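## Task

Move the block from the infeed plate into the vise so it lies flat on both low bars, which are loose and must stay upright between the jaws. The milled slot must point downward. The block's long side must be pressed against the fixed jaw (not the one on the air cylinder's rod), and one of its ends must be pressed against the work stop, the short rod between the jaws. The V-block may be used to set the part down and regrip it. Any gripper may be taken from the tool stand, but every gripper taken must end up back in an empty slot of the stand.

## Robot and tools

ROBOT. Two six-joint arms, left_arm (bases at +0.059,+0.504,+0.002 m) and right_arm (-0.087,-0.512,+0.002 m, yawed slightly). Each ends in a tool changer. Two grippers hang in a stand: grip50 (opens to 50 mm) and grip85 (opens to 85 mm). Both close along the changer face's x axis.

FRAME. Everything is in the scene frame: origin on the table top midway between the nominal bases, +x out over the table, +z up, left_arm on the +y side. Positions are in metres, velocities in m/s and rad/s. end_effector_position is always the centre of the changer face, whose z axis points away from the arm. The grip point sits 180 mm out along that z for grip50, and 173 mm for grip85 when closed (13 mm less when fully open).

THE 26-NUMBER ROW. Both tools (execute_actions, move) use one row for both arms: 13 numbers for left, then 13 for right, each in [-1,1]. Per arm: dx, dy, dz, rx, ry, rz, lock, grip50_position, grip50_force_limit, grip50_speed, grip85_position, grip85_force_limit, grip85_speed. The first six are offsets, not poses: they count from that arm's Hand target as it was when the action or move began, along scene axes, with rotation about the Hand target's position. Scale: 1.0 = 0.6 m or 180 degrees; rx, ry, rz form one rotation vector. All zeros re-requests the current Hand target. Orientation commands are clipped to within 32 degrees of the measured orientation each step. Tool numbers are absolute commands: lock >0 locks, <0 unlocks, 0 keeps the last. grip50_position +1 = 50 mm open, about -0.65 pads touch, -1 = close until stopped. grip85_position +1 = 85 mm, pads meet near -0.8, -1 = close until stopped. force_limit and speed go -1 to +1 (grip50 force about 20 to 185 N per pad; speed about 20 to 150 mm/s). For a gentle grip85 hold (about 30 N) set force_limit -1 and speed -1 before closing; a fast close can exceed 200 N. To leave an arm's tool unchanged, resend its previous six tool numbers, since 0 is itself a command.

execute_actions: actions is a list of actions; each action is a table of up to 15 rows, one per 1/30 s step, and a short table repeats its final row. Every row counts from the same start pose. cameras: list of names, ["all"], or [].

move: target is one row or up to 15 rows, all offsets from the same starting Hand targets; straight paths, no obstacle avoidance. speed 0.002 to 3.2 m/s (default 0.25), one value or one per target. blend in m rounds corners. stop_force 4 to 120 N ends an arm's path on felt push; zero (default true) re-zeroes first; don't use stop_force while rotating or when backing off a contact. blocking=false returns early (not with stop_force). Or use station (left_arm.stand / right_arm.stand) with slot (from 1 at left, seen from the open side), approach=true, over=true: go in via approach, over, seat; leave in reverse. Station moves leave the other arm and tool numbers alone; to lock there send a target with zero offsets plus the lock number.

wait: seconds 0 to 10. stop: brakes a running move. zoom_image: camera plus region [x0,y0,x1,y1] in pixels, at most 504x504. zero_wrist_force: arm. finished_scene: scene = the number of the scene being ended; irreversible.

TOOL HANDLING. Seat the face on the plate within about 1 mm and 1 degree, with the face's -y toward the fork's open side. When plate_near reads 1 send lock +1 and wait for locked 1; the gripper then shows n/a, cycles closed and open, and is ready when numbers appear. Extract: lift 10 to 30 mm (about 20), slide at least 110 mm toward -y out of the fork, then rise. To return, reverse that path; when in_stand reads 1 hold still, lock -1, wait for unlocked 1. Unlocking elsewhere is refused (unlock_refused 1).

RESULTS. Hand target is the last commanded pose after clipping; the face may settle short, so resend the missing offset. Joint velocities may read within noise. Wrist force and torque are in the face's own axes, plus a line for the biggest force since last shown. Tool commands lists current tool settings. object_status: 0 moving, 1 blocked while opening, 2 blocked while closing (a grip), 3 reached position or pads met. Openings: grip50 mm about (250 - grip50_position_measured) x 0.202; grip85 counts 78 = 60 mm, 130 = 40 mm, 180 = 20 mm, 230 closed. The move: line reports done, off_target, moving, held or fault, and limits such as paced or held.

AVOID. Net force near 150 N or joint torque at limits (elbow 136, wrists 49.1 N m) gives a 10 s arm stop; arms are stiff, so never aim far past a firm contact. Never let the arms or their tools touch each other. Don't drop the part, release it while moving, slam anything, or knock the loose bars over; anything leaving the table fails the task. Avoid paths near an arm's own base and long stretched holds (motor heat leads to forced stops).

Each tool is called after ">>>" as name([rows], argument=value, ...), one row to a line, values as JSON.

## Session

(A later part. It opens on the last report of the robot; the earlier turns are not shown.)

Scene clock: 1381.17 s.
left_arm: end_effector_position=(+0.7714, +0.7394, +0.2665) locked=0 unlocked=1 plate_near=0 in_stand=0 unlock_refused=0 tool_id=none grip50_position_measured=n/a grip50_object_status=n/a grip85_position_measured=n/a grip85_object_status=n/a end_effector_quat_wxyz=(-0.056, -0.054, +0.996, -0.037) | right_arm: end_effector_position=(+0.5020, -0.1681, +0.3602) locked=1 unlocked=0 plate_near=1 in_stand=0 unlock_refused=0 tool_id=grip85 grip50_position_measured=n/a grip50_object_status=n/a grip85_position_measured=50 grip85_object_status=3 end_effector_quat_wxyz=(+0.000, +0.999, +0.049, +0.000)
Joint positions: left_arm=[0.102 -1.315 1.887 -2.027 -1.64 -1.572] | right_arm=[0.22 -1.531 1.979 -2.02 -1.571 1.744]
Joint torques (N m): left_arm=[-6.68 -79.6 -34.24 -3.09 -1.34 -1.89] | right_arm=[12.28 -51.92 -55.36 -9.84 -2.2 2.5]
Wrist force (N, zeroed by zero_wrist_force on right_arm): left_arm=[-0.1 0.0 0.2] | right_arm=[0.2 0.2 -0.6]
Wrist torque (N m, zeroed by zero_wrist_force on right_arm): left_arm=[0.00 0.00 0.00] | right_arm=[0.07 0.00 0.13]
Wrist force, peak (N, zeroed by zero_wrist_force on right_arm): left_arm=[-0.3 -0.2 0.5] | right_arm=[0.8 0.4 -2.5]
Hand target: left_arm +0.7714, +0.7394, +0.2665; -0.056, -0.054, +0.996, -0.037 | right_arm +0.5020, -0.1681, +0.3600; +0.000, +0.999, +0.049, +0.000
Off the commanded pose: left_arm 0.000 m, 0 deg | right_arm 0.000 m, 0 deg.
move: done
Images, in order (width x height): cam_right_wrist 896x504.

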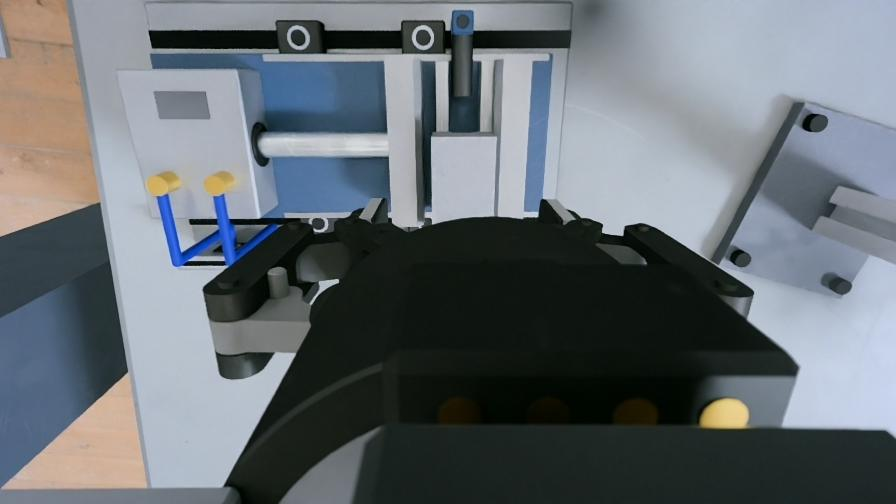

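>>> move([
  [0,0,0,0,0,0,0,1,1,1,1,1,1,0.0031,0.0045,-0.0583,0,0,0,0,1,1,1,1,-0.6,-1],
  [0,0,0,0,0,0,0,1,1,1,1,1,1,0.0031,0.0045,-0.1183,0,0,0,0,1,1,1,1,-0.6,-1],
], speed=[0.08,0.03], blend=[0.005,0], cameras=["cam_right_wrist"])

>>> zoom_image(camera="cam_right_wrist", region=[360, 60, 560, 230])

Scene clock: 1420.20 s.
left_arm: end_effector_position=(+0.7714, +0.7394, +0.2665) locked=0 unlocked=1 plate_near=0 in_stand=0 unlock_refused=0 tool_id=none grip50_position_measured=n/a grip50_object_status=n/a grip85_position_measured=n/a grip85_object_status=n/a end_effector_quat_wxyz=(-0.056, -0.054, +0.996, -0.037) | right_arm: end_effector_position=(+0.5038, -0.1654, +0.2887) locked=1 unlocked=0 plate_near=1 in_stand=0 unlock_refused=0 tool_id=grip85 grip50_position_measured=n/a grip50_object_status=n/a grip85_position_measured=3 grip85_object_status=3 end_effector_quat_wxyz=(+0.000, +0.999, +0.049, +0.000)
Joint positions: left_arm=[0.102 -1.315 1.887 -2.027 -1.64 -1.572] | right_arm=[0.224 -1.462 2.048 -2.157 -1.571 1.747]
Joint torques (N m): left_arm=[-10.62 -81.01 -35.34 -3.43 -1.38 -2.27] | right_arm=[-2.32 -88.78 -67.28 -4.35 2.31 -1.01]
Wrist force (N, zeroed by zero_wrist_force on right_arm): left_arm=[-0.2 0.2 0.2] | right_arm=[0.1 0.6 -0.7]
Wrist torque (N m, zeroed by zero_wrist_force on right_arm): left_arm=[0.01 0.01 0.00] | right_arm=[0.07 -0.02 -0.05]
Wrist force, peak (N, zeroed by zero_wrist_force on right_arm): left_arm=[-0.3 -0.3 0.4] | right_arm=[0.5 0.5 -4.5]
Hand target: left_arm +0.7714, +0.7394, +0.2665; -0.056, -0.054, +0.996, -0.037 | right_arm +0.5039, -0.1654, +0.2890; +0.000, +0.999, +0.049, +0.000
Off the commanded pose: left_arm 0.000 m, 0 deg | right_arm 0.000 m, 0 deg.
move: done
Images, in order (width x height): cam_right_wrist 896x504.

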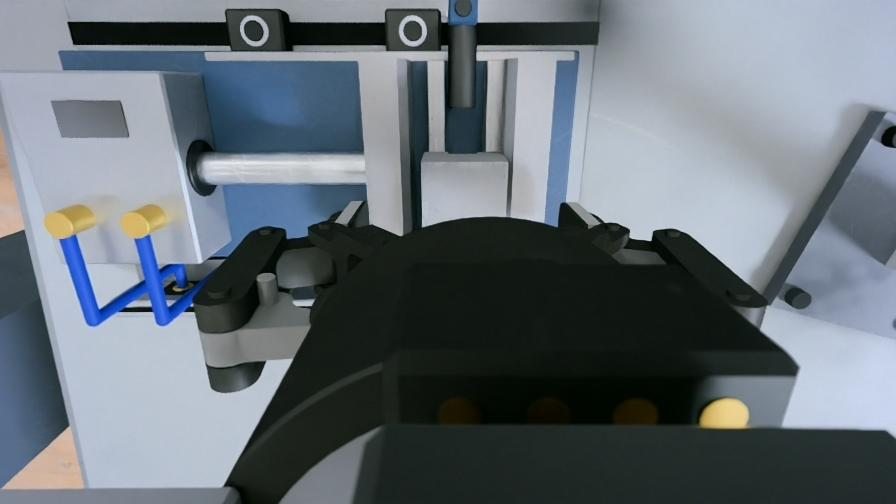

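Scaled by 2.520 from the camera's 896x504 image, which has a finer 1280x720 frame.

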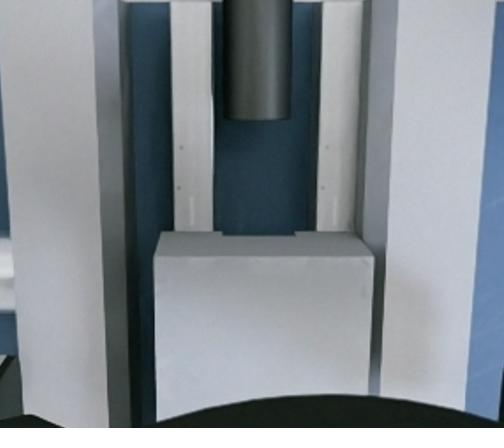

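>>> move(target=[0,0,0,0,0,0,0,1,1,1,1,1,1,0,0,0,0,0,0,0,1,1,1,-1,-0.8,-1], speed=0.02, cameras=["cam_right_wrist"])

>>> zoom_image(camera="cam_right_wrist", region=[360, 60, 560, 230])

Scene clock: 1430.33 s.
left_arm: end_effector_position=(+0.7714, +0.7394, +0.2665) locked=0 unlocked=1 plate_near=0 in_stand=0 unlock_refused=0 tool_id=none grip50_position_measured=n/a grip50_object_status=n/a grip85_position_measured=n/a grip85_object_status=n/a end_effector_quat_wxyz=(-0.056, -0.054, +0.996, -0.037) | right_arm: end_effector_position=(+0.5039, -0.1654, +0.2890) locked=1 unlocked=0 plate_near=1 in_stand=0 unlock_refused=0 tool_id=grip85 grip50_position_measured=n/a grip50_object_status=n/a grip85_position_measured=137 grip85_object_status=2 end_effector_quat_wxyz=(+0.000, +0.999, +0.049, +0.000)
Joint positions: left_arm=[0.102 -1.315 1.887 -2.027 -1.64 -1.572] | right_arm=[0.224 -1.463 2.048 -2.157 -1.571 1.747]
Joint torques (N m): left_arm=[-9.43 -79.77 -33.7 -3.44 -1.1 -2.04] | right_arm=[-3.5 -85.42 -70.8 -5 1.32 -1.36]
Wrist force (N, zeroed by zero_wrist_force on right_arm): left_arm=[0.0 -0.2 0.3] | right_arm=[-1.2 0.3 -4.4]
Wrist torque (N m, zeroed by zero_wrist_force on right_arm): left_arm=[-0.02 0.00 0.00] | right_arm=[0.03 -0.24 -0.08]
Wrist force, peak (N, zeroed by zero_wrist_force on right_arm): left_arm=[-0.2 -0.1 0.6] | right_arm=[-1.1 1.0 -4.9]
Hand target: left_arm +0.7714, +0.7394, +0.2665; -0.056, -0.054, +0.996, -0.037 | right_arm +0.5039, -0.1654, +0.2890; +0.000, +0.999, +0.049, +0.000
Off the commanded pose: left_arm 0.000 m, 0 deg | right_arm 0.000 m, 0 deg.
move: done
Images, in order (width x height): cam_right_wrist 896x504.

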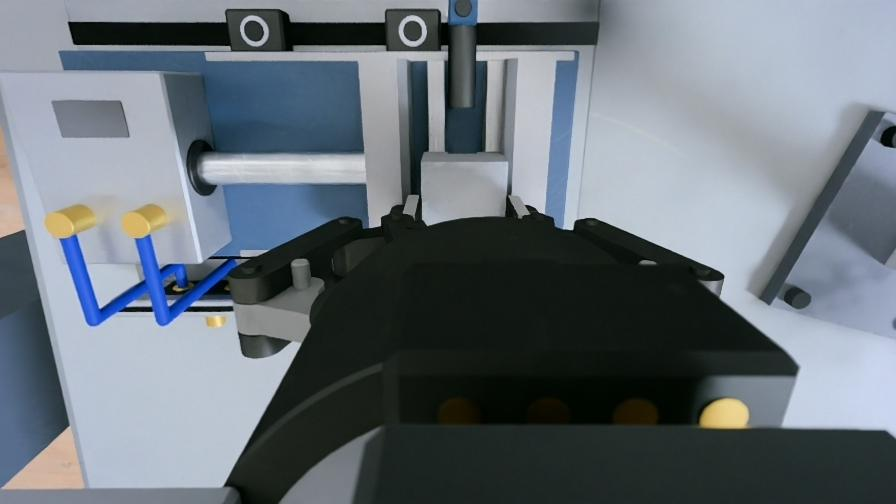

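Scaled by 2.520 from the camera's 896x504 image, which has a finer 1280x720 frame.

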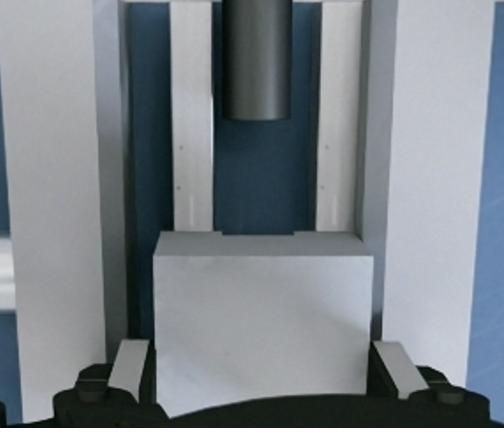

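>>> move([
  [0,0,0,0,0,0,0,1,1,1,1,1,1,0,0,0.0035,0,0,0,0,1,1,1,-1,-0.8,-1],
  [0,0,0,0,0,0,0,1,1,1,1,1,1,-0.0036,0.0315,0.0035,0,0,0,0,1,1,1,-1,-0.8,-1],
], speed=[0.01,0.02], cameras=["cam_right_wrist"])

>>> zero_wrist_force(arm="right_arm")

>>> zoom_image(camera="cam_right_wrist", region=[360, 60, 560, 230])

Scene clock: 1447.83 s.
left_arm: end_effector_position=(+0.7714, +0.7394, +0.2665) locked=0 unlocked=1 plate_near=0 in_stand=0 unlock_refused=0 tool_id=none grip50_position_measured=n/a grip50_object_status=n/a grip85_position_measured=n/a grip85_object_status=n/a end_effector_quat_wxyz=(-0.056, -0.054, +0.996, -0.037) | right_arm: end_effector_position=(+0.5017, -0.1463, +0.2911) locked=1 unlocked=0 plate_near=1 in_stand=0 unlock_refused=0 tool_id=grip85 grip50_position_measured=n/a grip50_object_status=n/a grip85_position_measured=137 grip85_object_status=2 end_effector_quat_wxyz=(+0.000, +0.999, +0.048, +0.000)
Joint positions: left_arm=[0.102 -1.315 1.887 -2.027 -1.64 -1.572] | right_arm=[0.252 -1.452 2.032 -2.151 -1.571 1.776]
Joint torques (N m): left_arm=[-7.01 -79.2 -34.37 -3.34 -1.19 -2.59] | right_arm=[-8.58 -73.61 -65.86 -5.09 0.62 -0.67]
Wrist force (N, zeroed by zero_wrist_force on right_arm): left_arm=[-0.2 -0.3 0.1] | right_arm=[-0.3 0.4 0.6]
Wrist torque (N m, zeroed by zero_wrist_force on right_arm): left_arm=[-0.02 0.01 0.00] | right_arm=[0.07 0.03 -0.08]
Wrist force, peak (N, zeroed by zero_wrist_force on right_arm): left_arm=[0.1 0.0 0.6] | right_arm=[-1.3 0.6 -5.1]
Hand target: left_arm +0.7714, +0.7394, +0.2665; -0.056, -0.054, +0.996, -0.037 | right_arm +0.5017, -0.1465, +0.2911; +0.000, +0.999, +0.049, +0.000
Off the commanded pose: left_arm 0.000 m, 0 deg | right_arm 0.000 m, 0 deg.
move: done
Images, in order (width x height): cam_right_wrist 896x504.

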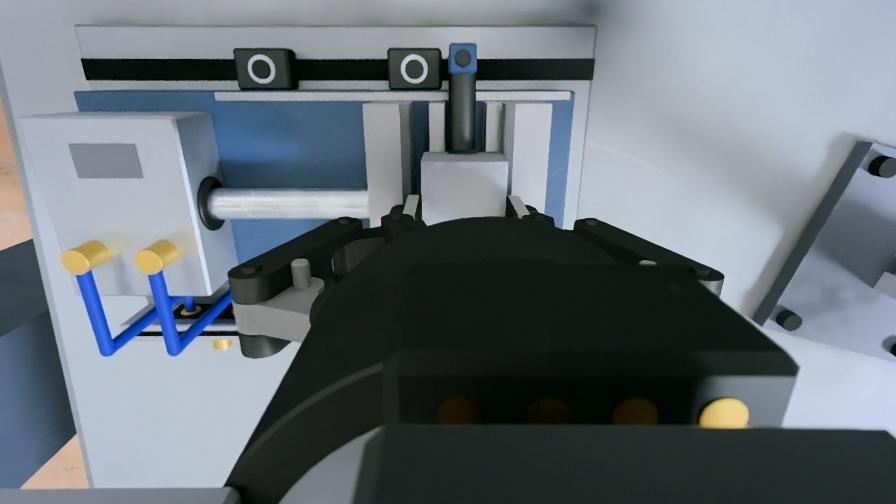

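Wrist force sensor zeroed.

Scaled by 2.520 from the camera's 896x504 image, which has a finer 1280x720 frame.

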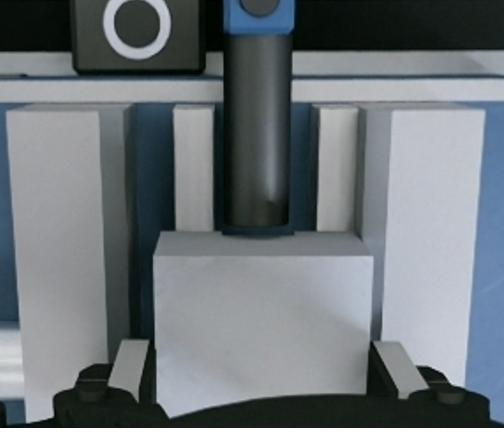

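>>> move(target=[0,0,0,0,0,0,0,1,1,1,1,1,1,-0.0008,0.0083,0,0,0,0,0,1,1,1,-1,-0.8,-1], speed=0.004, stop_force=4, cameras=["cam_right_wrist"])

>>> zoom_image(camera="cam_right_wrist", region=[360, 60, 560, 230])

Scene clock: 1455.37 s.
left_arm: end_effector_position=(+0.7714, +0.7394, +0.2665) locked=0 unlocked=1 plate_near=0 in_stand=0 unlock_refused=0 tool_id=none grip50_position_measured=n/a grip50_object_status=n/a grip85_position_measured=n/a grip85_object_status=n/a end_effector_quat_wxyz=(-0.056, -0.054, +0.996, -0.037) | right_arm: end_effector_position=(+0.5015, -0.1436, +0.2911) locked=1 unlocked=0 plate_near=1 in_stand=0 unlock_refused=0 tool_id=grip85 grip50_position_measured=n/a grip50_object_status=n/a grip85_position_measured=137 grip85_object_status=2 end_effector_quat_wxyz=(+0.000, +0.999, +0.049, +0.000)
Joint positions: left_arm=[0.102 -1.315 1.887 -2.027 -1.64 -1.572] | right_arm=[0.256 -1.45 2.029 -2.15 -1.571 1.78]
Joint torques (N m): left_arm=[-8.36 -80.13 -34.15 -3.48 -1.47 -1.91] | right_arm=[-2.96 -86.59 -49.46 -8.62 4.84 -1.87]
Wrist force (N, zeroed by zero_wrist_force on right_arm): left_arm=[-0.4 0.0 0.1] | right_arm=[-1.4 5.6 -2.8]
Wrist torque (N m, zeroed by zero_wrist_force on right_arm): left_arm=[0.00 0.03 0.00] | right_arm=[-1.00 -0.45 -0.08]
Wrist force, peak (N, zeroed by zero_wrist_force on right_arm): left_arm=[-0.4 -0.3 0.4] | right_arm=[-1.0 7.4 -3.8]
Hand target: left_arm +0.7714, +0.7394, +0.2665; -0.056, -0.054, +0.996, -0.037 | right_arm +0.5014, -0.1436, +0.2911; +0.000, +0.999, +0.049, +0.000 (not the last commanded pose)
Off the commanded pose: left_arm 0.000 m, 0 deg | right_arm 0.002 m, 0 deg.
move: contact (right_arm)
Images, in order (width x height): cam_right_wrist 896x504.

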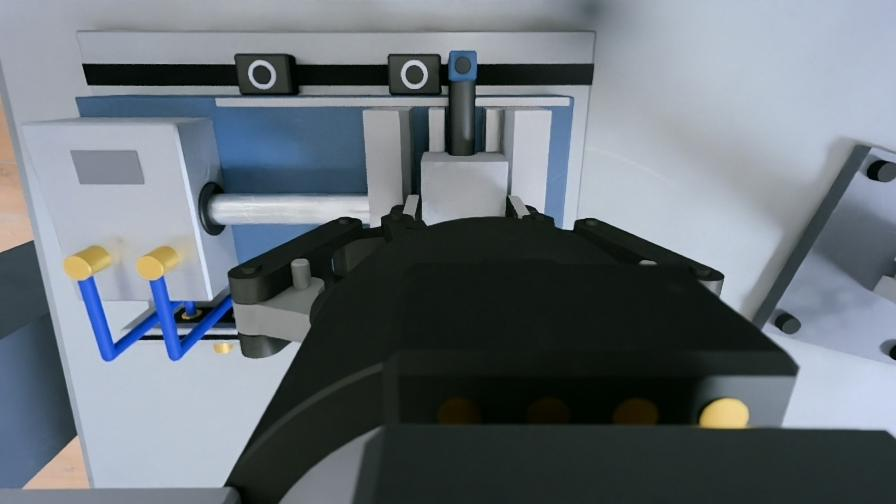

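Scaled by 2.520 from the camera's 896x504 image, which has a finer 1280x720 frame.

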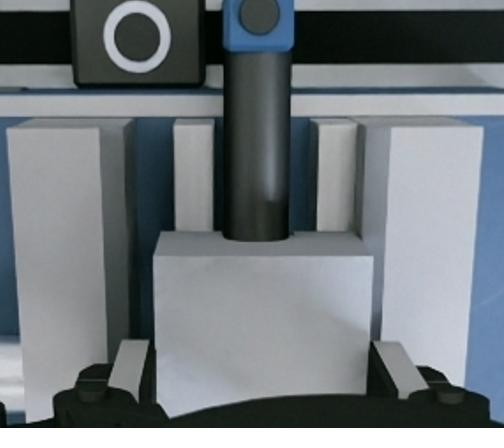

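>>> move(target=[0,0,0,0,0,0,0,1,1,1,1,1,1,0.0066,0.0007,0,0,0,0,0,1,1,1,-1,-0.8,-1], speed=0.004, stop_force=5, cameras=["cam_right_wrist"])

>>> zoom_image(camera="cam_right_wrist", region=[400, 90, 540, 230])

Scene clock: 1462.63 s.
left_arm: end_effector_position=(+0.7714, +0.7394, +0.2665) locked=0 unlocked=1 plate_near=0 in_stand=0 unlock_refused=0 tool_id=none grip50_position_measured=n/a grip50_object_status=n/a grip85_position_measured=n/a grip85_object_status=n/a end_effector_quat_wxyz=(-0.056, -0.054, +0.996, -0.037) | right_arm: end_effector_position=(+0.5022, -0.1435, +0.2911) locked=1 unlocked=0 plate_near=1 in_stand=0 unlock_refused=0 tool_id=grip85 grip50_position_measured=n/a grip50_object_status=n/a grip85_position_measured=137 grip85_object_status=2 end_effector_quat_wxyz=(+0.000, +0.999, +0.049, +0.000)
Joint positions: left_arm=[0.102 -1.315 1.887 -2.027 -1.64 -1.572] | right_arm=[0.256 -1.449 2.028 -2.15 -1.571 1.779]
Joint torques (N m): left_arm=[-8.96 -79.27 -34.94 -3.52 -1.41 -2.27] | right_arm=[6.83 -93.52 -49.99 -12.09 4.21 1.98]
Wrist force (N, zeroed by zero_wrist_force on right_arm): left_arm=[-0.3 -0.1 0.1] | right_arm=[-5.0 3.5 -0.1]
Wrist torque (N m, zeroed by zero_wrist_force on right_arm): left_arm=[0.00 0.01 -0.01] | right_arm=[-0.63 -1.20 -0.17]
Wrist force, peak (N, zeroed by zero_wrist_force on right_arm): left_arm=[-0.3 -0.2 0.5] | right_arm=[-8.9 6.0 -3.2]
Hand target: left_arm +0.7714, +0.7394, +0.2665; -0.056, -0.054, +0.996, -0.037 | right_arm +0.5022, -0.1435, +0.2911; +0.000, +0.999, +0.049, +0.000 (not the last commanded pose)
Off the commanded pose: left_arm 0.000 m, 0 deg | right_arm 0.003 m, 0 deg.
move: contact (right_arm)
Images, in order (width x height): cam_right_wrist 896x504.

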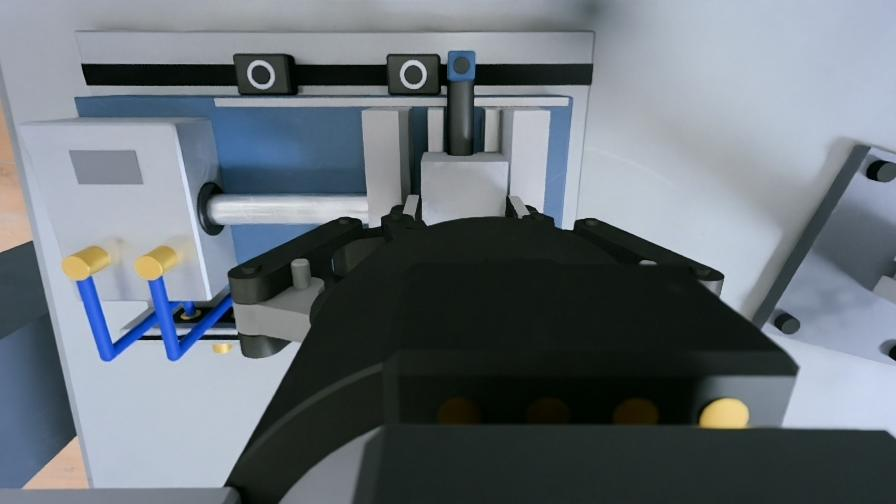

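Scaled by 3.600 from the camera's 896x504 image, which has a finer 1280x720 frame.

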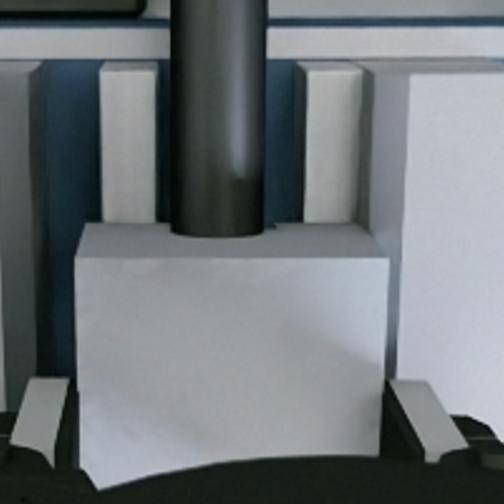

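>>> move(target=[0,0,0,0,0,0,0,1,1,1,1,1,1,0,0,-0.0075,0,0,0,0,1,1,1,-1,-0.8,-1], speed=0.003, stop_force=6, cameras=["cam_right_wrist"])

>>> zoom_image(camera="cam_right_wrist", region=[400, 90, 540, 230])

Scene clock: 1478.93 s.
left_arm: end_effector_position=(+0.7714, +0.7394, +0.2665) locked=0 unlocked=1 plate_near=0 in_stand=0 unlock_refused=0 tool_id=none grip50_position_measured=n/a grip50_object_status=n/a grip85_position_measured=n/a grip85_object_status=n/a end_effector_quat_wxyz=(-0.056, -0.054, +0.996, -0.037) | right_arm: end_effector_position=(+0.5021, -0.1436, +0.2908) locked=1 unlocked=0 plate_near=1 in_stand=0 unlock_refused=0 tool_id=grip85 grip50_position_measured=n/a grip50_object_status=n/a grip85_position_measured=137 grip85_object_status=2 end_effector_quat_wxyz=(+0.000, +0.999, +0.049, +0.000)
Joint positions: left_arm=[0.102 -1.315 1.887 -2.027 -1.64 -1.572] | right_arm=[0.256 -1.449 2.029 -2.151 -1.571 1.779]
Joint torques (N m): left_arm=[-8.32 -80.03 -35.49 -3.69 -1.58 -2.09] | right_arm=[7.81 -89.69 -71.49 -6.31 3.19 2.27]
Wrist force (N, zeroed by zero_wrist_force on right_arm): left_arm=[-0.3 -0.1 0.0] | right_arm=[-5.1 7.5 -7.2]
Wrist torque (N m, zeroed by zero_wrist_force on right_arm): left_arm=[0.00 0.01 0.00] | right_arm=[-1.25 -1.11 -0.20]
Wrist force, peak (N, zeroed by zero_wrist_force on right_arm): left_arm=[-0.6 -0.1 0.1] | right_arm=[-8.8 9.9 -9.8]
Hand target: left_arm +0.7714, +0.7394, +0.2665; -0.056, -0.054, +0.996, -0.037 | right_arm +0.5021, -0.1435, +0.2909; +0.000, +0.999, +0.049, +0.000 (not the last commanded pose)
Off the commanded pose: left_arm 0.000 m, 0 deg | right_arm 0.004 m, 0 deg.
move: contact (right_arm)
Images, in order (width x height): cam_right_wrist 896x504.

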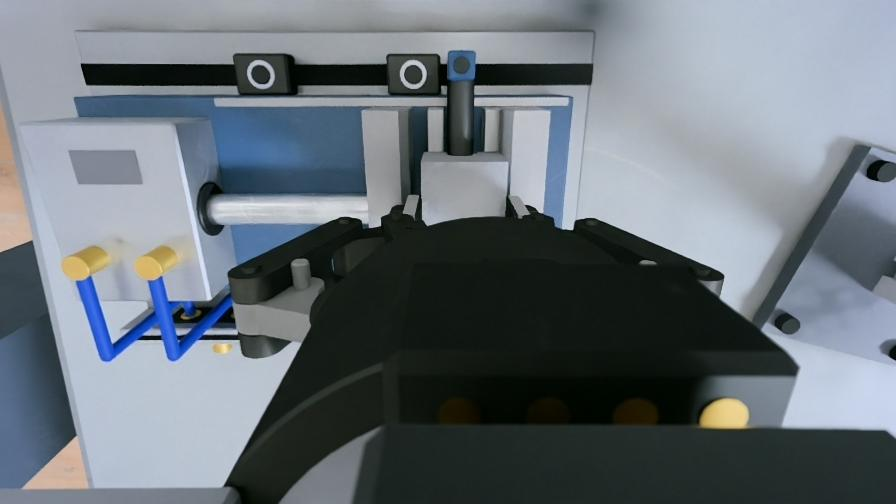

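Scaled by 3.600 from the camera's 896x504 image, which has a finer 1280x720 frame.

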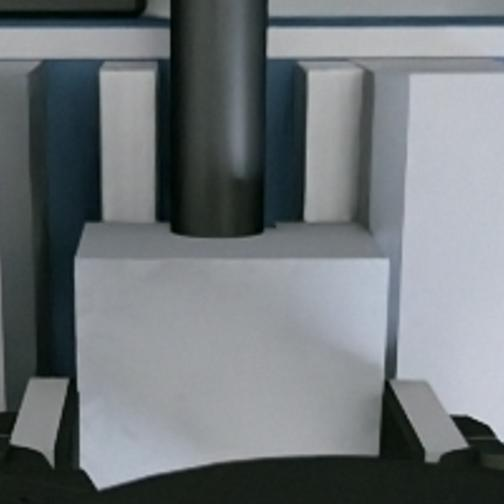

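>>> move(target=[0,0,0,0,0,0,0,1,1,1,1,1,1,-0.0002,-0.00028,0.0003,0,0,0,0,1,1,1,-1,-0.8,-1], speed=0.01, cameras=[])

>>> move(target=[0,0,0,0,0,0,0,1,1,1,1,1,1,0,0,-0.0075,0,0,0,0,1,1,1,-1,-0.8,-1], speed=0.003, stop_force=6, cameras=[])

Scene clock: 1487.27 s.
left_arm: end_effector_position=(+0.7714, +0.7394, +0.2665) locked=0 unlocked=1 plate_near=0 in_stand=0 unlock_refused=0 tool_id=none grip50_position_measured=n/a grip50_object_status=n/a grip85_position_measured=n/a grip85_object_status=n/a end_effector_quat_wxyz=(-0.056, -0.054, +0.996, -0.037) | right_arm: end_effector_position=(+0.5021, -0.1437, +0.2912) locked=1 unlocked=0 plate_near=1 in_stand=0 unlock_refused=0 tool_id=grip85 grip50_position_measured=n/a grip50_object_status=n/a grip85_position_measured=137 grip85_object_status=2 end_effector_quat_wxyz=(+0.000, +0.999, +0.049, +0.000)
Joint positions: left_arm=[0.102 -1.315 1.887 -2.027 -1.64 -1.572] | right_arm=[0.255 -1.45 2.029 -2.15 -1.571 1.779]
Joint torques (N m): left_arm=[-9.85 -77.34 -33.83 -3.57 -1.24 -2.37] | right_arm=[-9.6 -93.95 -49.67 -5.77 3.18 -2.37]
Wrist force (N, zeroed by zero_wrist_force on right_arm): left_arm=[-0.1 -0.2 0.0] | right_arm=[-1.7 -1.2 2.2]
Wrist torque (N m, zeroed by zero_wrist_force on right_arm): left_arm=[-0.01 0.01 0.00] | right_arm=[-0.12 -0.65 -0.01]
Wrist force, peak (N, zeroed by zero_wrist_force on right_arm): left_arm=[-0.7 -0.2 0.5] | right_arm=[-4.9 7.3 -7.6]
Hand target: left_arm +0.7714, +0.7394, +0.2665; -0.056, -0.054, +0.996, -0.037 | right_arm +0.5020, -0.1437, +0.2911; +0.000, +0.999, +0.049, +0.000
Off the commanded pose: left_arm 0.000 m, 0 deg | right_arm 0.000 m, 0 deg.
move: done
No camera images: "cameras" was empty.

Scene clock: 1488.53 s.
left_arm: end_effector_position=(+0.7714, +0.7394, +0.2665) locked=0 unlocked=1 plate_near=0 in_stand=0 unlock_refused=0 tool_id=none grip50_position_measured=n/a grip50_object_status=n/a grip85_position_measured=n/a grip85_object_status=n/a end_effector_quat_wxyz=(-0.056, -0.054, +0.996, -0.037) | right_arm: end_effector_position=(+0.5020, -0.1437, +0.2890) locked=1 unlocked=0 plate_near=1 in_stand=0 unlock_refused=0 tool_id=grip85 grip50_position_measured=n/a grip50_object_status=n/a grip85_position_measured=137 grip85_object_status=2 end_effector_quat_wxyz=(+0.000, +0.999, +0.049, +0.000)
Joint positions: left_arm=[0.102 -1.315 1.887 -2.027 -1.64 -1.572] | right_arm=[0.255 -1.448 2.031 -2.154 -1.571 1.779]
Joint torques (N m): left_arm=[-7.89 -77.36 -34.04 -3.16 -1.43 -2.36] | right_arm=[-7.96 -77.69 -57.45 -5.95 3.04 -2.47]
Wrist force (N, zeroed by zero_wrist_force on right_arm): left_arm=[-0.2 -0.1 0.2] | right_arm=[-5.1 0.6 -11.1]
Wrist torque (N m, zeroed by zero_wrist_force on right_arm): left_arm=[-0.01 0.01 0.00] | right_arm=[-0.27 -1.16 -0.03]
Wrist force, peak (N, zeroed by zero_wrist_force on right_arm): left_arm=[-0.3 -0.1 0.6] | right_arm=[-5.9 0.8 -11.1]
Hand target: left_arm +0.7714, +0.7394, +0.2665; -0.056, -0.054, +0.996, -0.037 | right_arm +0.5020, -0.1437, +0.2891; +0.000, +0.999, +0.049, +0.000 (not the last commanded pose)
Off the commanded pose: left_arm 0.000 m, 0 deg | right_arm 0.002 m, 0 deg.
move: contact (right_arm)
No camera images: "cameras" was empty.

>>> move(target=[0,0,0,0,0,0,0,1,1,1,1,1,1,-0.0002,0.0017,0.00015,0,0,0,0,1,1,1,-1,-0.8,-1], speed=0.003, stop_force=5, cameras=[])

>>> move(target=[0,0,0,0,0,0,0,1,1,1,1,1,1,0.0033,0.0003,0.00005,0,0,0,0,1,1,1,-1,-0.8,-1], speed=0.003, stop_force=5, cameras=[])

Scene clock: 1495.93 s.
left_arm: end_effector_position=(+0.7714, +0.7394, +0.2665) locked=0 unlocked=1 plate_near=0 in_stand=0 unlock_refused=0 tool_id=none grip50_position_measured=n/a grip50_object_status=n/a grip85_position_measured=n/a grip85_object_status=n/a end_effector_quat_wxyz=(-0.056, -0.054, +0.996, -0.037) | right_arm: end_effector_position=(+0.5020, -0.1435, +0.2892) locked=1 unlocked=0 plate_near=1 in_stand=0 unlock_refused=0 tool_id=grip85 grip50_position_measured=n/a grip50_object_status=n/a grip85_position_measured=137 grip85_object_status=2 end_effector_quat_wxyz=(+0.000, +0.999, +0.049, +0.000)
Joint positions: left_arm=[0.102 -1.315 1.887 -2.027 -1.64 -1.572] | right_arm=[0.256 -1.448 2.03 -2.154 -1.571 1.779]
Joint torques (N m): left_arm=[-8.91 -75.84 -33.69 -3.56 -1.27 -2.57] | right_arm=[-1.53 -73.72 -61.31 -8.55 3.12 -2.19]
Wrist force (N, zeroed by zero_wrist_force on right_arm): left_arm=[-0.2 -0.1 0.0] | right_arm=[-1.2 6.3 -1.1]
Wrist torque (N m, zeroed by zero_wrist_force on right_arm): left_arm=[0.00 0.01 0.00] | right_arm=[-1.49 -0.52 -0.04]
Wrist force, peak (N, zeroed by zero_wrist_force on right_arm): left_arm=[-0.6 -0.1 0.1] | right_arm=[-4.5 0.4 -11.5]
Hand target: left_arm +0.7714, +0.7394, +0.2665; -0.056, -0.054, +0.996, -0.037 | right_arm +0.5020, -0.1435, +0.2892; +0.000, +0.999, +0.049, +0.000 (not the last commanded pose)
Off the commanded pose: left_arm 0.000 m, 0 deg | right_arm 0.001 m, 0 deg.
move: contact (right_arm)
No camera images: "cameras" was empty.

Scene clock: 1497.10 s.
left_arm: end_effector_position=(+0.7714, +0.7394, +0.2665) locked=0 unlocked=1 plate_near=0 in_stand=0 unlock_refused=0 tool_id=none grip50_position_measured=n/a grip50_object_status=n/a grip85_position_measured=n/a grip85_object_status=n/a end_effector_quat_wxyz=(-0.056, -0.054, +0.996, -0.037) | right_arm: end_effector_position=(+0.5021, -0.1435, +0.2891) locked=1 unlocked=0 plate_near=1 in_stand=0 unlock_refused=0 tool_id=grip85 grip50_position_measured=n/a grip50_object_status=n/a grip85_position_measured=137 grip85_object_status=2 end_effector_quat_wxyz=(+0.000, +0.999, +0.049, +0.000)
Joint positions: left_arm=[0.102 -1.315 1.887 -2.027 -1.64 -1.572] | right_arm=[0.256 -1.447 2.03 -2.154 -1.571 1.779]
Joint torques (N m): left_arm=[-11.7 -83.64 -34.63 -3.74 -1.16 -2.27] | right_arm=[7.04 -89.48 -49.42 -12.97 3.1 0.13]
Wrist force (N, zeroed by zero_wrist_force on right_arm): left_arm=[0.1 -0.4 -0.2] | right_arm=[-6.4 6.8 -3.7]
Wrist torque (N m, zeroed by zero_wrist_force on right_arm): left_arm=[-0.02 -0.01 0.00] | right_arm=[-1.41 -1.57 -0.07]
Wrist force, peak (N, zeroed by zero_wrist_force on right_arm): left_arm=[-0.4 0.1 0.4] | right_arm=[-10.9 8.3 -9.4]
Hand target: left_arm +0.7714, +0.7394, +0.2665; -0.056, -0.054, +0.996, -0.037 | right_arm +0.5021, -0.1435, +0.2891; +0.000, +0.999, +0.049, +0.000 (not the last commanded pose)
Off the commanded pose: left_arm 0.000 m, 0 deg | right_arm 0.002 m, 0 deg.
move: contact (right_arm)
No camera images: "cameras" was empty.

>>> move(target=[0,0,0,0,0,0,0,1,1,1,1,1,1,0,0,0,0,0,0,0,1,1,1,0.3,-0.8,-1], speed=0.02, cameras=["cam_right_wrist"])

>>> zoom_image(camera="cam_right_wrist", region=[400, 90, 540, 230])

Scene clock: 1505.07 s.
left_arm: end_effector_position=(+0.7714, +0.7394, +0.2665) locked=0 unlocked=1 plate_near=0 in_stand=0 unlock_refused=0 tool_id=none grip50_position_measured=n/a grip50_object_status=n/a grip85_position_measured=n/a grip85_object_status=n/a end_effector_quat_wxyz=(-0.056, -0.054, +0.996, -0.037) | right_arm: end_effector_position=(+0.5021, -0.1435, +0.2891) locked=1 unlocked=0 plate_near=1 in_stand=0 unlock_refused=0 tool_id=grip85 grip50_position_measured=n/a grip50_object_status=n/a grip85_position_measured=91 grip85_object_status=3 end_effector_quat_wxyz=(+0.000, +0.999, +0.049, +0.000)
Joint positions: left_arm=[0.102 -1.315 1.887 -2.027 -1.64 -1.572] | right_arm=[0.256 -1.447 2.03 -2.154 -1.571 1.779]
Joint torques (N m): left_arm=[-10.88 -77.75 -34.57 -3.66 -1.39 -2.45] | right_arm=[5.91 -88.92 -50.89 -4.21 2.79 2.12]
Wrist force (N, zeroed by zero_wrist_force on right_arm): left_arm=[-0.2 0.0 0.3] | right_arm=[0.9 0.4 -1.1]
Wrist torque (N m, zeroed by zero_wrist_force on right_arm): left_arm=[0.00 0.01 0.00] | right_arm=[0.01 -0.06 0.05]
Wrist force, peak (N, zeroed by zero_wrist_force on right_arm): left_arm=[-0.5 -0.3 0.3] | right_arm=[-7.1 7.2 -3.9]
Hand target: left_arm +0.7714, +0.7394, +0.2665; -0.056, -0.054, +0.996, -0.037 | right_arm +0.5021, -0.1435, +0.2891; +0.000, +0.999, +0.049, +0.000
Off the commanded pose: left_arm 0.000 m, 0 deg | right_arm 0.000 m, 0 deg.
move: done
Images, in order (width x height): cam_right_wrist 896x504.

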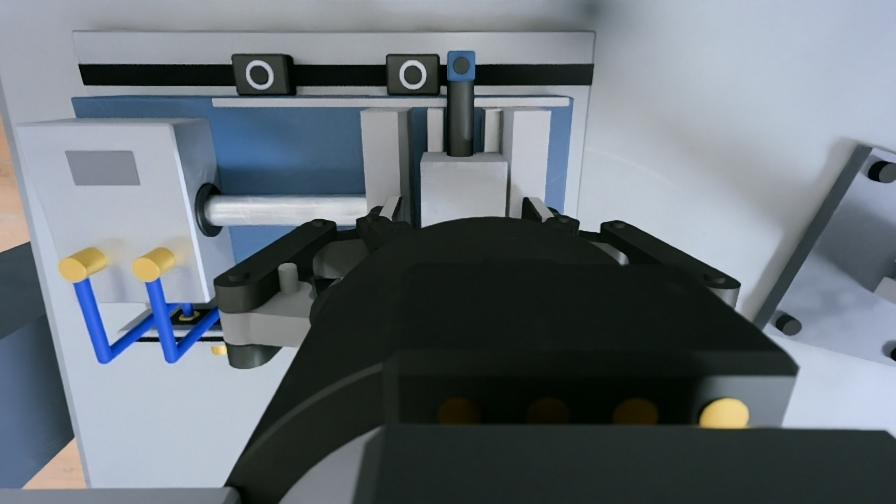

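Scaled by 3.600 from the camera's 896x504 image, which has a finer 1280x720 frame.

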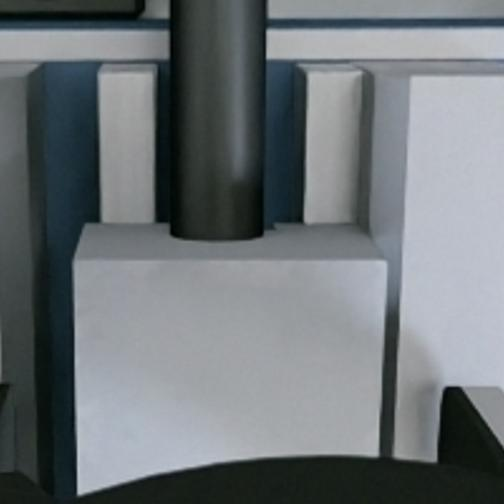

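>>> move([
  [0,0,0,0,0,0,0,1,1,1,1,1,1,0,0,0.05,0,0,0,0,1,1,1,0.3,-0.8,-1],
  [0,0,0,0,0,0,0,1,1,1,1,1,1,0.045,-0.02,0.05,0,0,0,0,1,1,1,0.3,-0.8,-1],
], speed=[0.05,0.08], blend=[0.005,0], cameras=["cam_right_wrist"])

>>> zoom_image(camera="cam_right_wrist", region=[380, 60, 520, 200])

Scene clock: 1530.33 s.
left_arm: end_effector_position=(+0.7714, +0.7394, +0.2665) locked=0 unlocked=1 plate_near=0 in_stand=0 unlock_refused=0 tool_id=none grip50_position_measured=n/a grip50_object_status=n/a grip85_position_measured=n/a grip85_object_status=n/a end_effector_quat_wxyz=(-0.056, -0.054, +0.996, -0.037) | right_arm: end_effector_position=(+0.5293, -0.1555, +0.3192) locked=1 unlocked=0 plate_near=1 in_stand=0 unlock_refused=0 tool_id=grip85 grip50_position_measured=n/a grip50_object_status=n/a grip85_position_measured=91 grip85_object_status=3 end_effector_quat_wxyz=(+0.000, +0.999, +0.049, +0.000) end_effector_velocity=(-0.004, +0.001, -0.001) end_effector_angular_velocity=(+0.000, +0.002, -0.002)
Joint positions: left_arm=[0.102 -1.315 1.887 -2.027 -1.64 -1.572] | right_arm=[0.227 -1.449 1.97 -2.093 -1.571 1.751]
Joint velocities: left_arm=[within noise] | right_arm=[0.003 -0.003 0.005 0 0 0.005]
Joint torques (N m): left_arm=[-12.29 -78.54 -35.24 -3.58 -1.16 -1.95] | right_arm=[7.59 -96.06 -48.38 -6.21 3.21 2.74]
Wrist force (N, zeroed by zero_wrist_force on right_arm): left_arm=[0.0 -0.1 0.2] | right_arm=[1.5 0.4 -1.3]
Wrist torque (N m, zeroed by zero_wrist_force on right_arm): left_arm=[0.00 0.00 -0.01] | right_arm=[0.02 -0.12 0.11]
Wrist force, peak (N, zeroed by zero_wrist_force on right_arm): left_arm=[-0.4 0.0 0.5] | right_arm=[4.2 2.0 -1.0]
Hand target: left_arm +0.7714, +0.7394, +0.2665; -0.056, -0.054, +0.996, -0.037 | right_arm +0.5291, -0.1555, +0.3191; +0.000, +0.999, +0.049, +0.000
Off the commanded pose: left_arm 0.000 m, 0 deg | right_arm 0.000 m, 0 deg.
move: done
Images, in order (width x height): cam_right_wrist 896x504.

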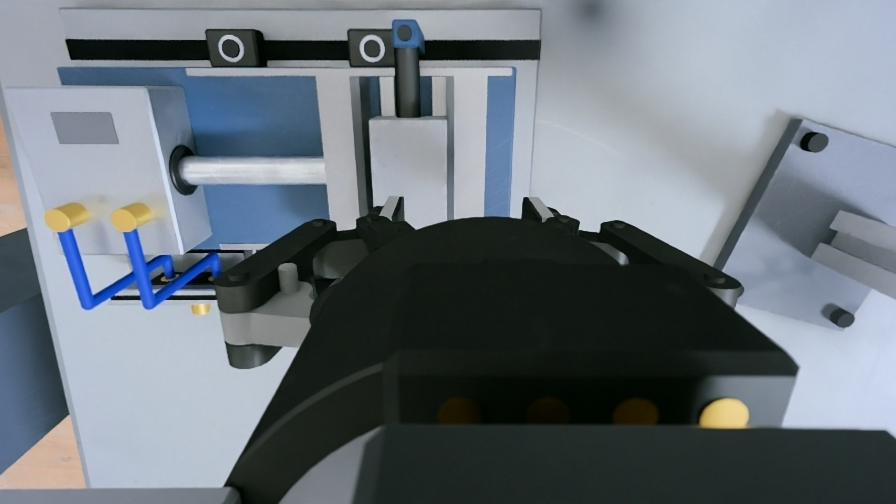

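Scaled by 3.600 from the camera's 896x504 image, which has a finer 1280x720 frame.

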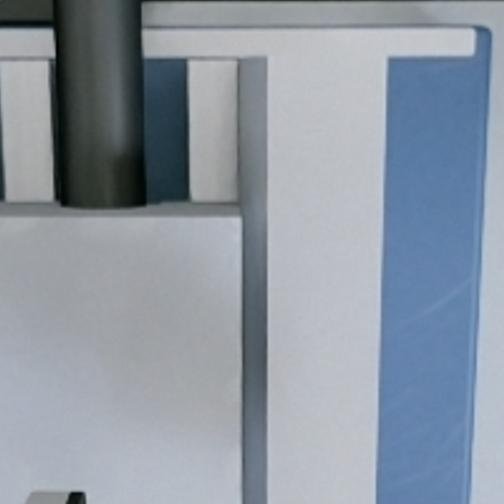

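>>> move(target=[0,0,0,0,0,0,0,1,1,1,1,1,1,-0.1318,0.1758,0.135,0,0,0.48,0,1,1,1,0.3,-0.8,-1], speed=0.35, cameras=["cam_right_wrist"])

>>> zoom_image(camera="cam_right_wrist", region=[0, 0, 504, 280])

Scene clock: 1559.83 s.
left_arm: end_effector_position=(+0.7714, +0.7394, +0.2665) locked=0 unlocked=1 plate_near=0 in_stand=0 unlock_refused=0 tool_id=none grip50_position_measured=n/a grip50_object_status=n/a grip85_position_measured=n/a grip85_object_status=n/a end_effector_quat_wxyz=(-0.056, -0.054, +0.996, -0.037) | right_arm: end_effector_position=(+0.4500, -0.0500, +0.4004) locked=1 unlocked=0 plate_near=1 in_stand=0 unlock_refused=0 tool_id=grip85 grip50_position_measured=n/a grip50_object_status=n/a grip85_position_measured=91 grip85_object_status=3 end_effector_quat_wxyz=(+0.000, +0.695, +0.719, +0.000)
Joint positions: left_arm=[0.102 -1.315 1.887 -2.027 -1.64 -1.572] | right_arm=[0.412 -1.516 1.886 -1.942 -1.57 0.428]
Joint torques (N m): left_arm=[-9.25 -79.14 -36.1 -3.64 -1.56 -2.33] | right_arm=[-2.31 -60.33 -49.37 -10.01 2.05 -1.84]
Wrist force (N, zeroed by zero_wrist_force on right_arm): left_arm=[-0.4 0.0 0.1] | right_arm=[1.5 -0.4 -1.2]
Wrist torque (N m, zeroed by zero_wrist_force on right_arm): left_arm=[0.00 0.02 0.00] | right_arm=[0.03 -0.04 0.13]
Wrist force, peak (N, zeroed by zero_wrist_force on right_arm): left_arm=[-0.3 0.0 0.5] | right_arm=[2.5 -1.5 -2.6]
Hand target: left_arm +0.7714, +0.7394, +0.2665; -0.056, -0.054, +0.996, -0.037 | right_arm +0.4500, -0.0500, +0.4001; +0.000, +0.695, +0.719, +0.000
Off the commanded pose: left_arm 0.000 m, 0 deg | right_arm 0.000 m, 0 deg.
move: done
Images, in order (width x height): cam_right_wrist 896x504.

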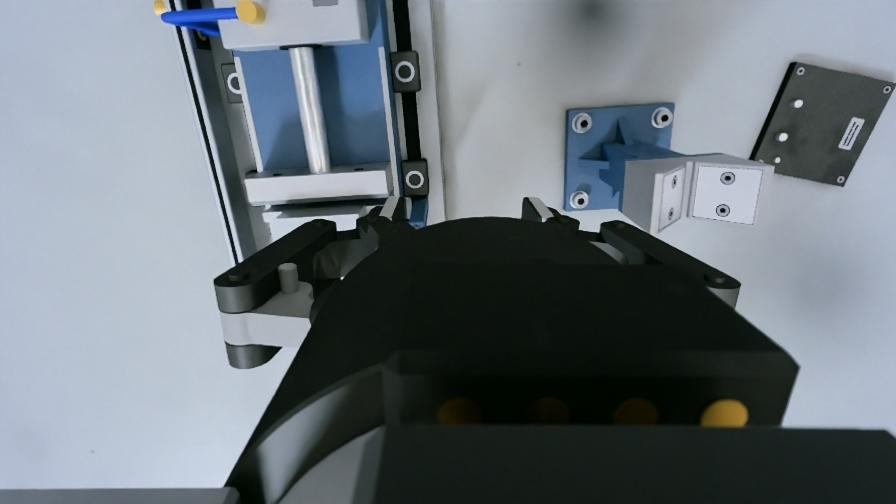

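Scaled by 1.000.

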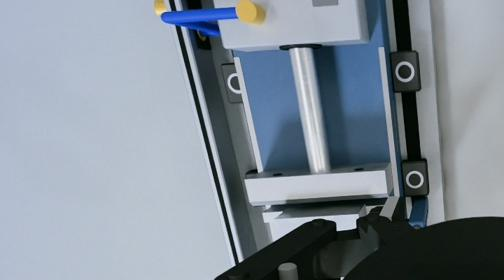

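>>> move(station="right_arm.stand", slot=1, approach=true, speed=0.15, cameras=["cam_right_wrist"])

Scene clock: 1564.37 s.
left_arm: end_effector_position=(+0.7714, +0.7394, +0.2665) locked=0 unlocked=1 plate_near=0 in_stand=0 unlock_refused=0 tool_id=none grip50_position_measured=n/a grip50_object_status=n/a grip85_position_measured=n/a grip85_object_status=n/a end_effector_quat_wxyz=(-0.056, -0.054, +0.996, -0.037) | right_arm: end_effector_position=(+0.6168, +0.0902, +0.3822) locked=1 unlocked=0 plate_near=1 in_stand=0 unlock_refused=0 tool_id=grip85 grip50_position_measured=n/a grip50_object_status=n/a grip85_position_measured=91 grip85_object_status=3 end_effector_quat_wxyz=(+0.001, +0.764, +0.645, +0.001)
Joint positions: left_arm=[0.102 -1.315 1.887 -2.027 -1.64 -1.572] | right_arm=[0.469 -1.159 1.47 -1.883 -1.572 0.687]
Joint torques (N m): left_arm=[-8.89 -79.59 -35.16 -3.4 -1.25 -2.03] | right_arm=[-8.53 -109.18 -60.45 -9.87 -2.84 -1.13]
Wrist force (N, zeroed by zero_wrist_force on right_arm): left_arm=[-0.2 -0.1 0.2] | right_arm=[2.1 -0.6 -1.4]
Wrist torque (N m, zeroed by zero_wrist_force on right_arm): left_arm=[0.00 0.01 0.00] | right_arm=[0.07 -0.10 0.34]
Wrist force, peak (N, zeroed by zero_wrist_force on right_arm): left_arm=[-0.4 -0.1 0.5] | right_arm=[5.9 2.4 -1.0]
Hand target: left_arm +0.7714, +0.7394, +0.2665; -0.056, -0.054, +0.996, -0.037 | right_arm +0.6169, +0.0901, +0.3822; +0.001, +0.764, +0.645, +0.001
Tool commands: left_gripper/lock=+0.0 left_gripper/grip50_position=+1.0 left_gripper/grip50_force_limit=+1.0 left_gripper/grip50_speed=+1.0 left_gripper/grip85_position=+1.0 left_gripper/grip85_force_limit=+1.0 left_gripper/grip85_speed=+1.0 right_gripper/lock=+0.0 right_gripper/grip50_position=+1.0 right_gripper/grip50_force_limit=+1.0 right_gripper/grip50_speed=+1.0 right_gripper/grip85_position=+0.3 right_gripper/grip85_force_limit=-0.8 right_gripper/grip85_speed=-1.0
Off the commanded pose: right_arm 0.000 m, 0 deg.
move: done; to station right_arm.stand, slot 1, approach point
Images, in order (width x height): cam_right_wrist 896x504.

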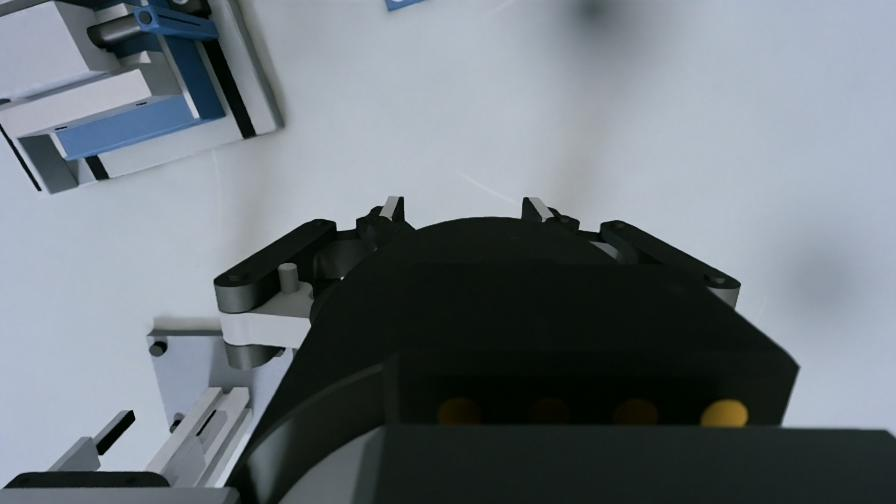

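>>> zoom_image(camera="cam_right_wrist", region=[0, 0, 220, 160])

>>> move(station="right_arm.stand", slot=1, over=true, speed=0.06, cameras=[])

>>> move(station="right_arm.stand", slot=1, speed=0.02, stop_force=25, cameras=[])

Scaled by 2.291 from the camera's 896x504 image, which has a finer 1280x720 frame.

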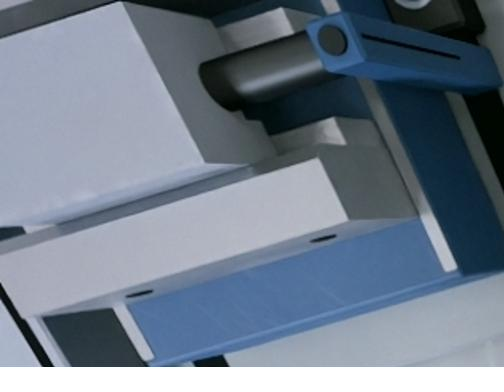

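Scene clock: 1572.73 s.
left_arm: end_effector_position=(+0.7714, +0.7394, +0.2665) locked=0 unlocked=1 plate_near=0 in_stand=0 unlock_refused=0 tool_id=none grip50_position_measured=n/a grip50_object_status=n/a grip85_position_measured=n/a grip85_object_status=n/a end_effector_quat_wxyz=(-0.056, -0.054, +0.996, -0.037) | right_arm: end_effector_position=(+0.7551, +0.0667, +0.3824) locked=1 unlocked=0 plate_near=1 in_stand=0 unlock_refused=0 tool_id=grip85 grip50_position_measured=n/a grip50_object_status=n/a grip85_position_measured=91 grip85_object_status=3 end_effector_quat_wxyz=(+0.001, +0.764, +0.645, +0.001) end_effector_velocity=(-0.002, +0.000, -0.002) end_effector_angular_velocity=(+0.000, +0.002, -0.001)
Joint positions: left_arm=[0.102 -1.315 1.887 -2.027 -1.64 -1.572] | right_arm=[0.381 -1.002 1.231 -1.801 -1.572 0.6]
Joint velocities: left_arm=[within noise] | right_arm=[0.001 -0.001 0.005 -0.002 0.001 0.002]
Joint torques (N m): left_arm=[-11.29 -80.1 -34.34 -3.68 -1.44 -2.44] | right_arm=[11.1 -141.79 -52.58 -10.09 0.92 2.85]
Wrist force (N, zeroed by zero_wrist_force on right_arm): left_arm=[-0.1 0.0 0.5] | right_arm=[2.1 -0.8 -1.2]
Wrist torque (N m, zeroed by zero_wrist_force on right_arm): left_arm=[0.00 0.01 0.00] | right_arm=[0.03 -0.09 0.22]
Wrist force, peak (N, zeroed by zero_wrist_force on right_arm): left_arm=[-0.6 -0.1 0.3] | right_arm=[2.2 -3.3 -1.3]
Hand target: left_arm +0.7714, +0.7394, +0.2665; -0.056, -0.054, +0.996, -0.037 | right_arm +0.7549, +0.0667, +0.3825; +0.001, +0.764, +0.645, +0.001
Tool commands: left_gripper/lock=+0.0 left_gripper/grip50_position=+1.0 left_gripper/grip50_force_limit=+1.0 left_gripper/grip50_speed=+1.0 left_gripper/grip85_position=+1.0 left_gripper/grip85_force_limit=+1.0 left_gripper/grip85_speed=+1.0 right_gripper/lock=+0.0 right_gripper/grip50_position=+1.0 right_gripper/grip50_force_limit=+1.0 right_gripper/grip50_speed=+1.0 right_gripper/grip85_position=+0.3 right_gripper/grip85_force_limit=-0.8 right_gripper/grip85_speed=-1.0
Off the commanded pose: right_arm 0.000 m, 0 deg.
move: done; to station right_arm.stand, slot 1, over the seat
No camera images: "cameras" was empty.

Scene clock: 1574.63 s.
left_arm: end_effector_position=(+0.7714, +0.7394, +0.2665) locked=0 unlocked=1 plate_near=0 in_stand=0 unlock_refused=0 tool_id=none grip50_position_measured=n/a grip50_object_status=n/a grip85_position_measured=n/a grip85_object_status=n/a end_effector_quat_wxyz=(-0.056, -0.054, +0.996, -0.037) | right_arm: end_effector_position=(+0.7549, +0.0667, +0.3604) locked=1 unlocked=0 plate_near=1 in_stand=1 unlock_refused=0 tool_id=grip85 grip50_position_measured=n/a grip50_object_status=n/a grip85_position_measured=91 grip85_object_status=3 end_effector_quat_wxyz=(+0.001, +0.764, +0.645, +0.001)
Joint positions: left_arm=[0.102 -1.315 1.887 -2.027 -1.64 -1.572] | right_arm=[0.381 -0.993 1.256 -1.836 -1.572 0.6]
Joint torques (N m): left_arm=[-7.88 -78.18 -34.55 -3.53 -1.05 -2.15] | right_arm=[5.63 -105.93 -62.33 -1.94 -0.1 2.47]
Wrist force (N, zeroed by zero_wrist_force on right_arm): left_arm=[-0.2 0.2 0.5] | right_arm=[2.3 1.5 -18.2]
Wrist torque (N m, zeroed by zero_wrist_force on right_arm): left_arm=[0.01 0.01 0.00] | right_arm=[0.32 0.42 0.23]
Wrist force, peak (N, zeroed by zero_wrist_force on right_arm): left_arm=[-0.5 -0.1 0.5] | right_arm=[2.5 1.5 -18.7]
Hand target: left_arm +0.7714, +0.7394, +0.2665; -0.056, -0.054, +0.996, -0.037 | right_arm +0.7549, +0.0667, +0.3605; +0.001, +0.764, +0.645, +0.001
Tool commands: left_gripper/lock=+0.0 left_gripper/grip50_position=+1.0 left_gripper/grip50_force_limit=+1.0 left_gripper/grip50_speed=+1.0 left_gripper/grip85_position=+1.0 left_gripper/grip85_force_limit=+1.0 left_gripper/grip85_speed=+1.0 right_gripper/lock=+0.0 right_gripper/grip50_position=+1.0 right_gripper/grip50_force_limit=+1.0 right_gripper/grip50_speed=+1.0 right_gripper/grip85_position=+0.3 right_gripper/grip85_force_limit=-0.8 right_gripper/grip85_speed=-1.0
Off the commanded pose: right_arm 0.000 m, 0 deg.
move: done; to station right_arm.stand, slot 1
No camera images: "cameras" was empty.


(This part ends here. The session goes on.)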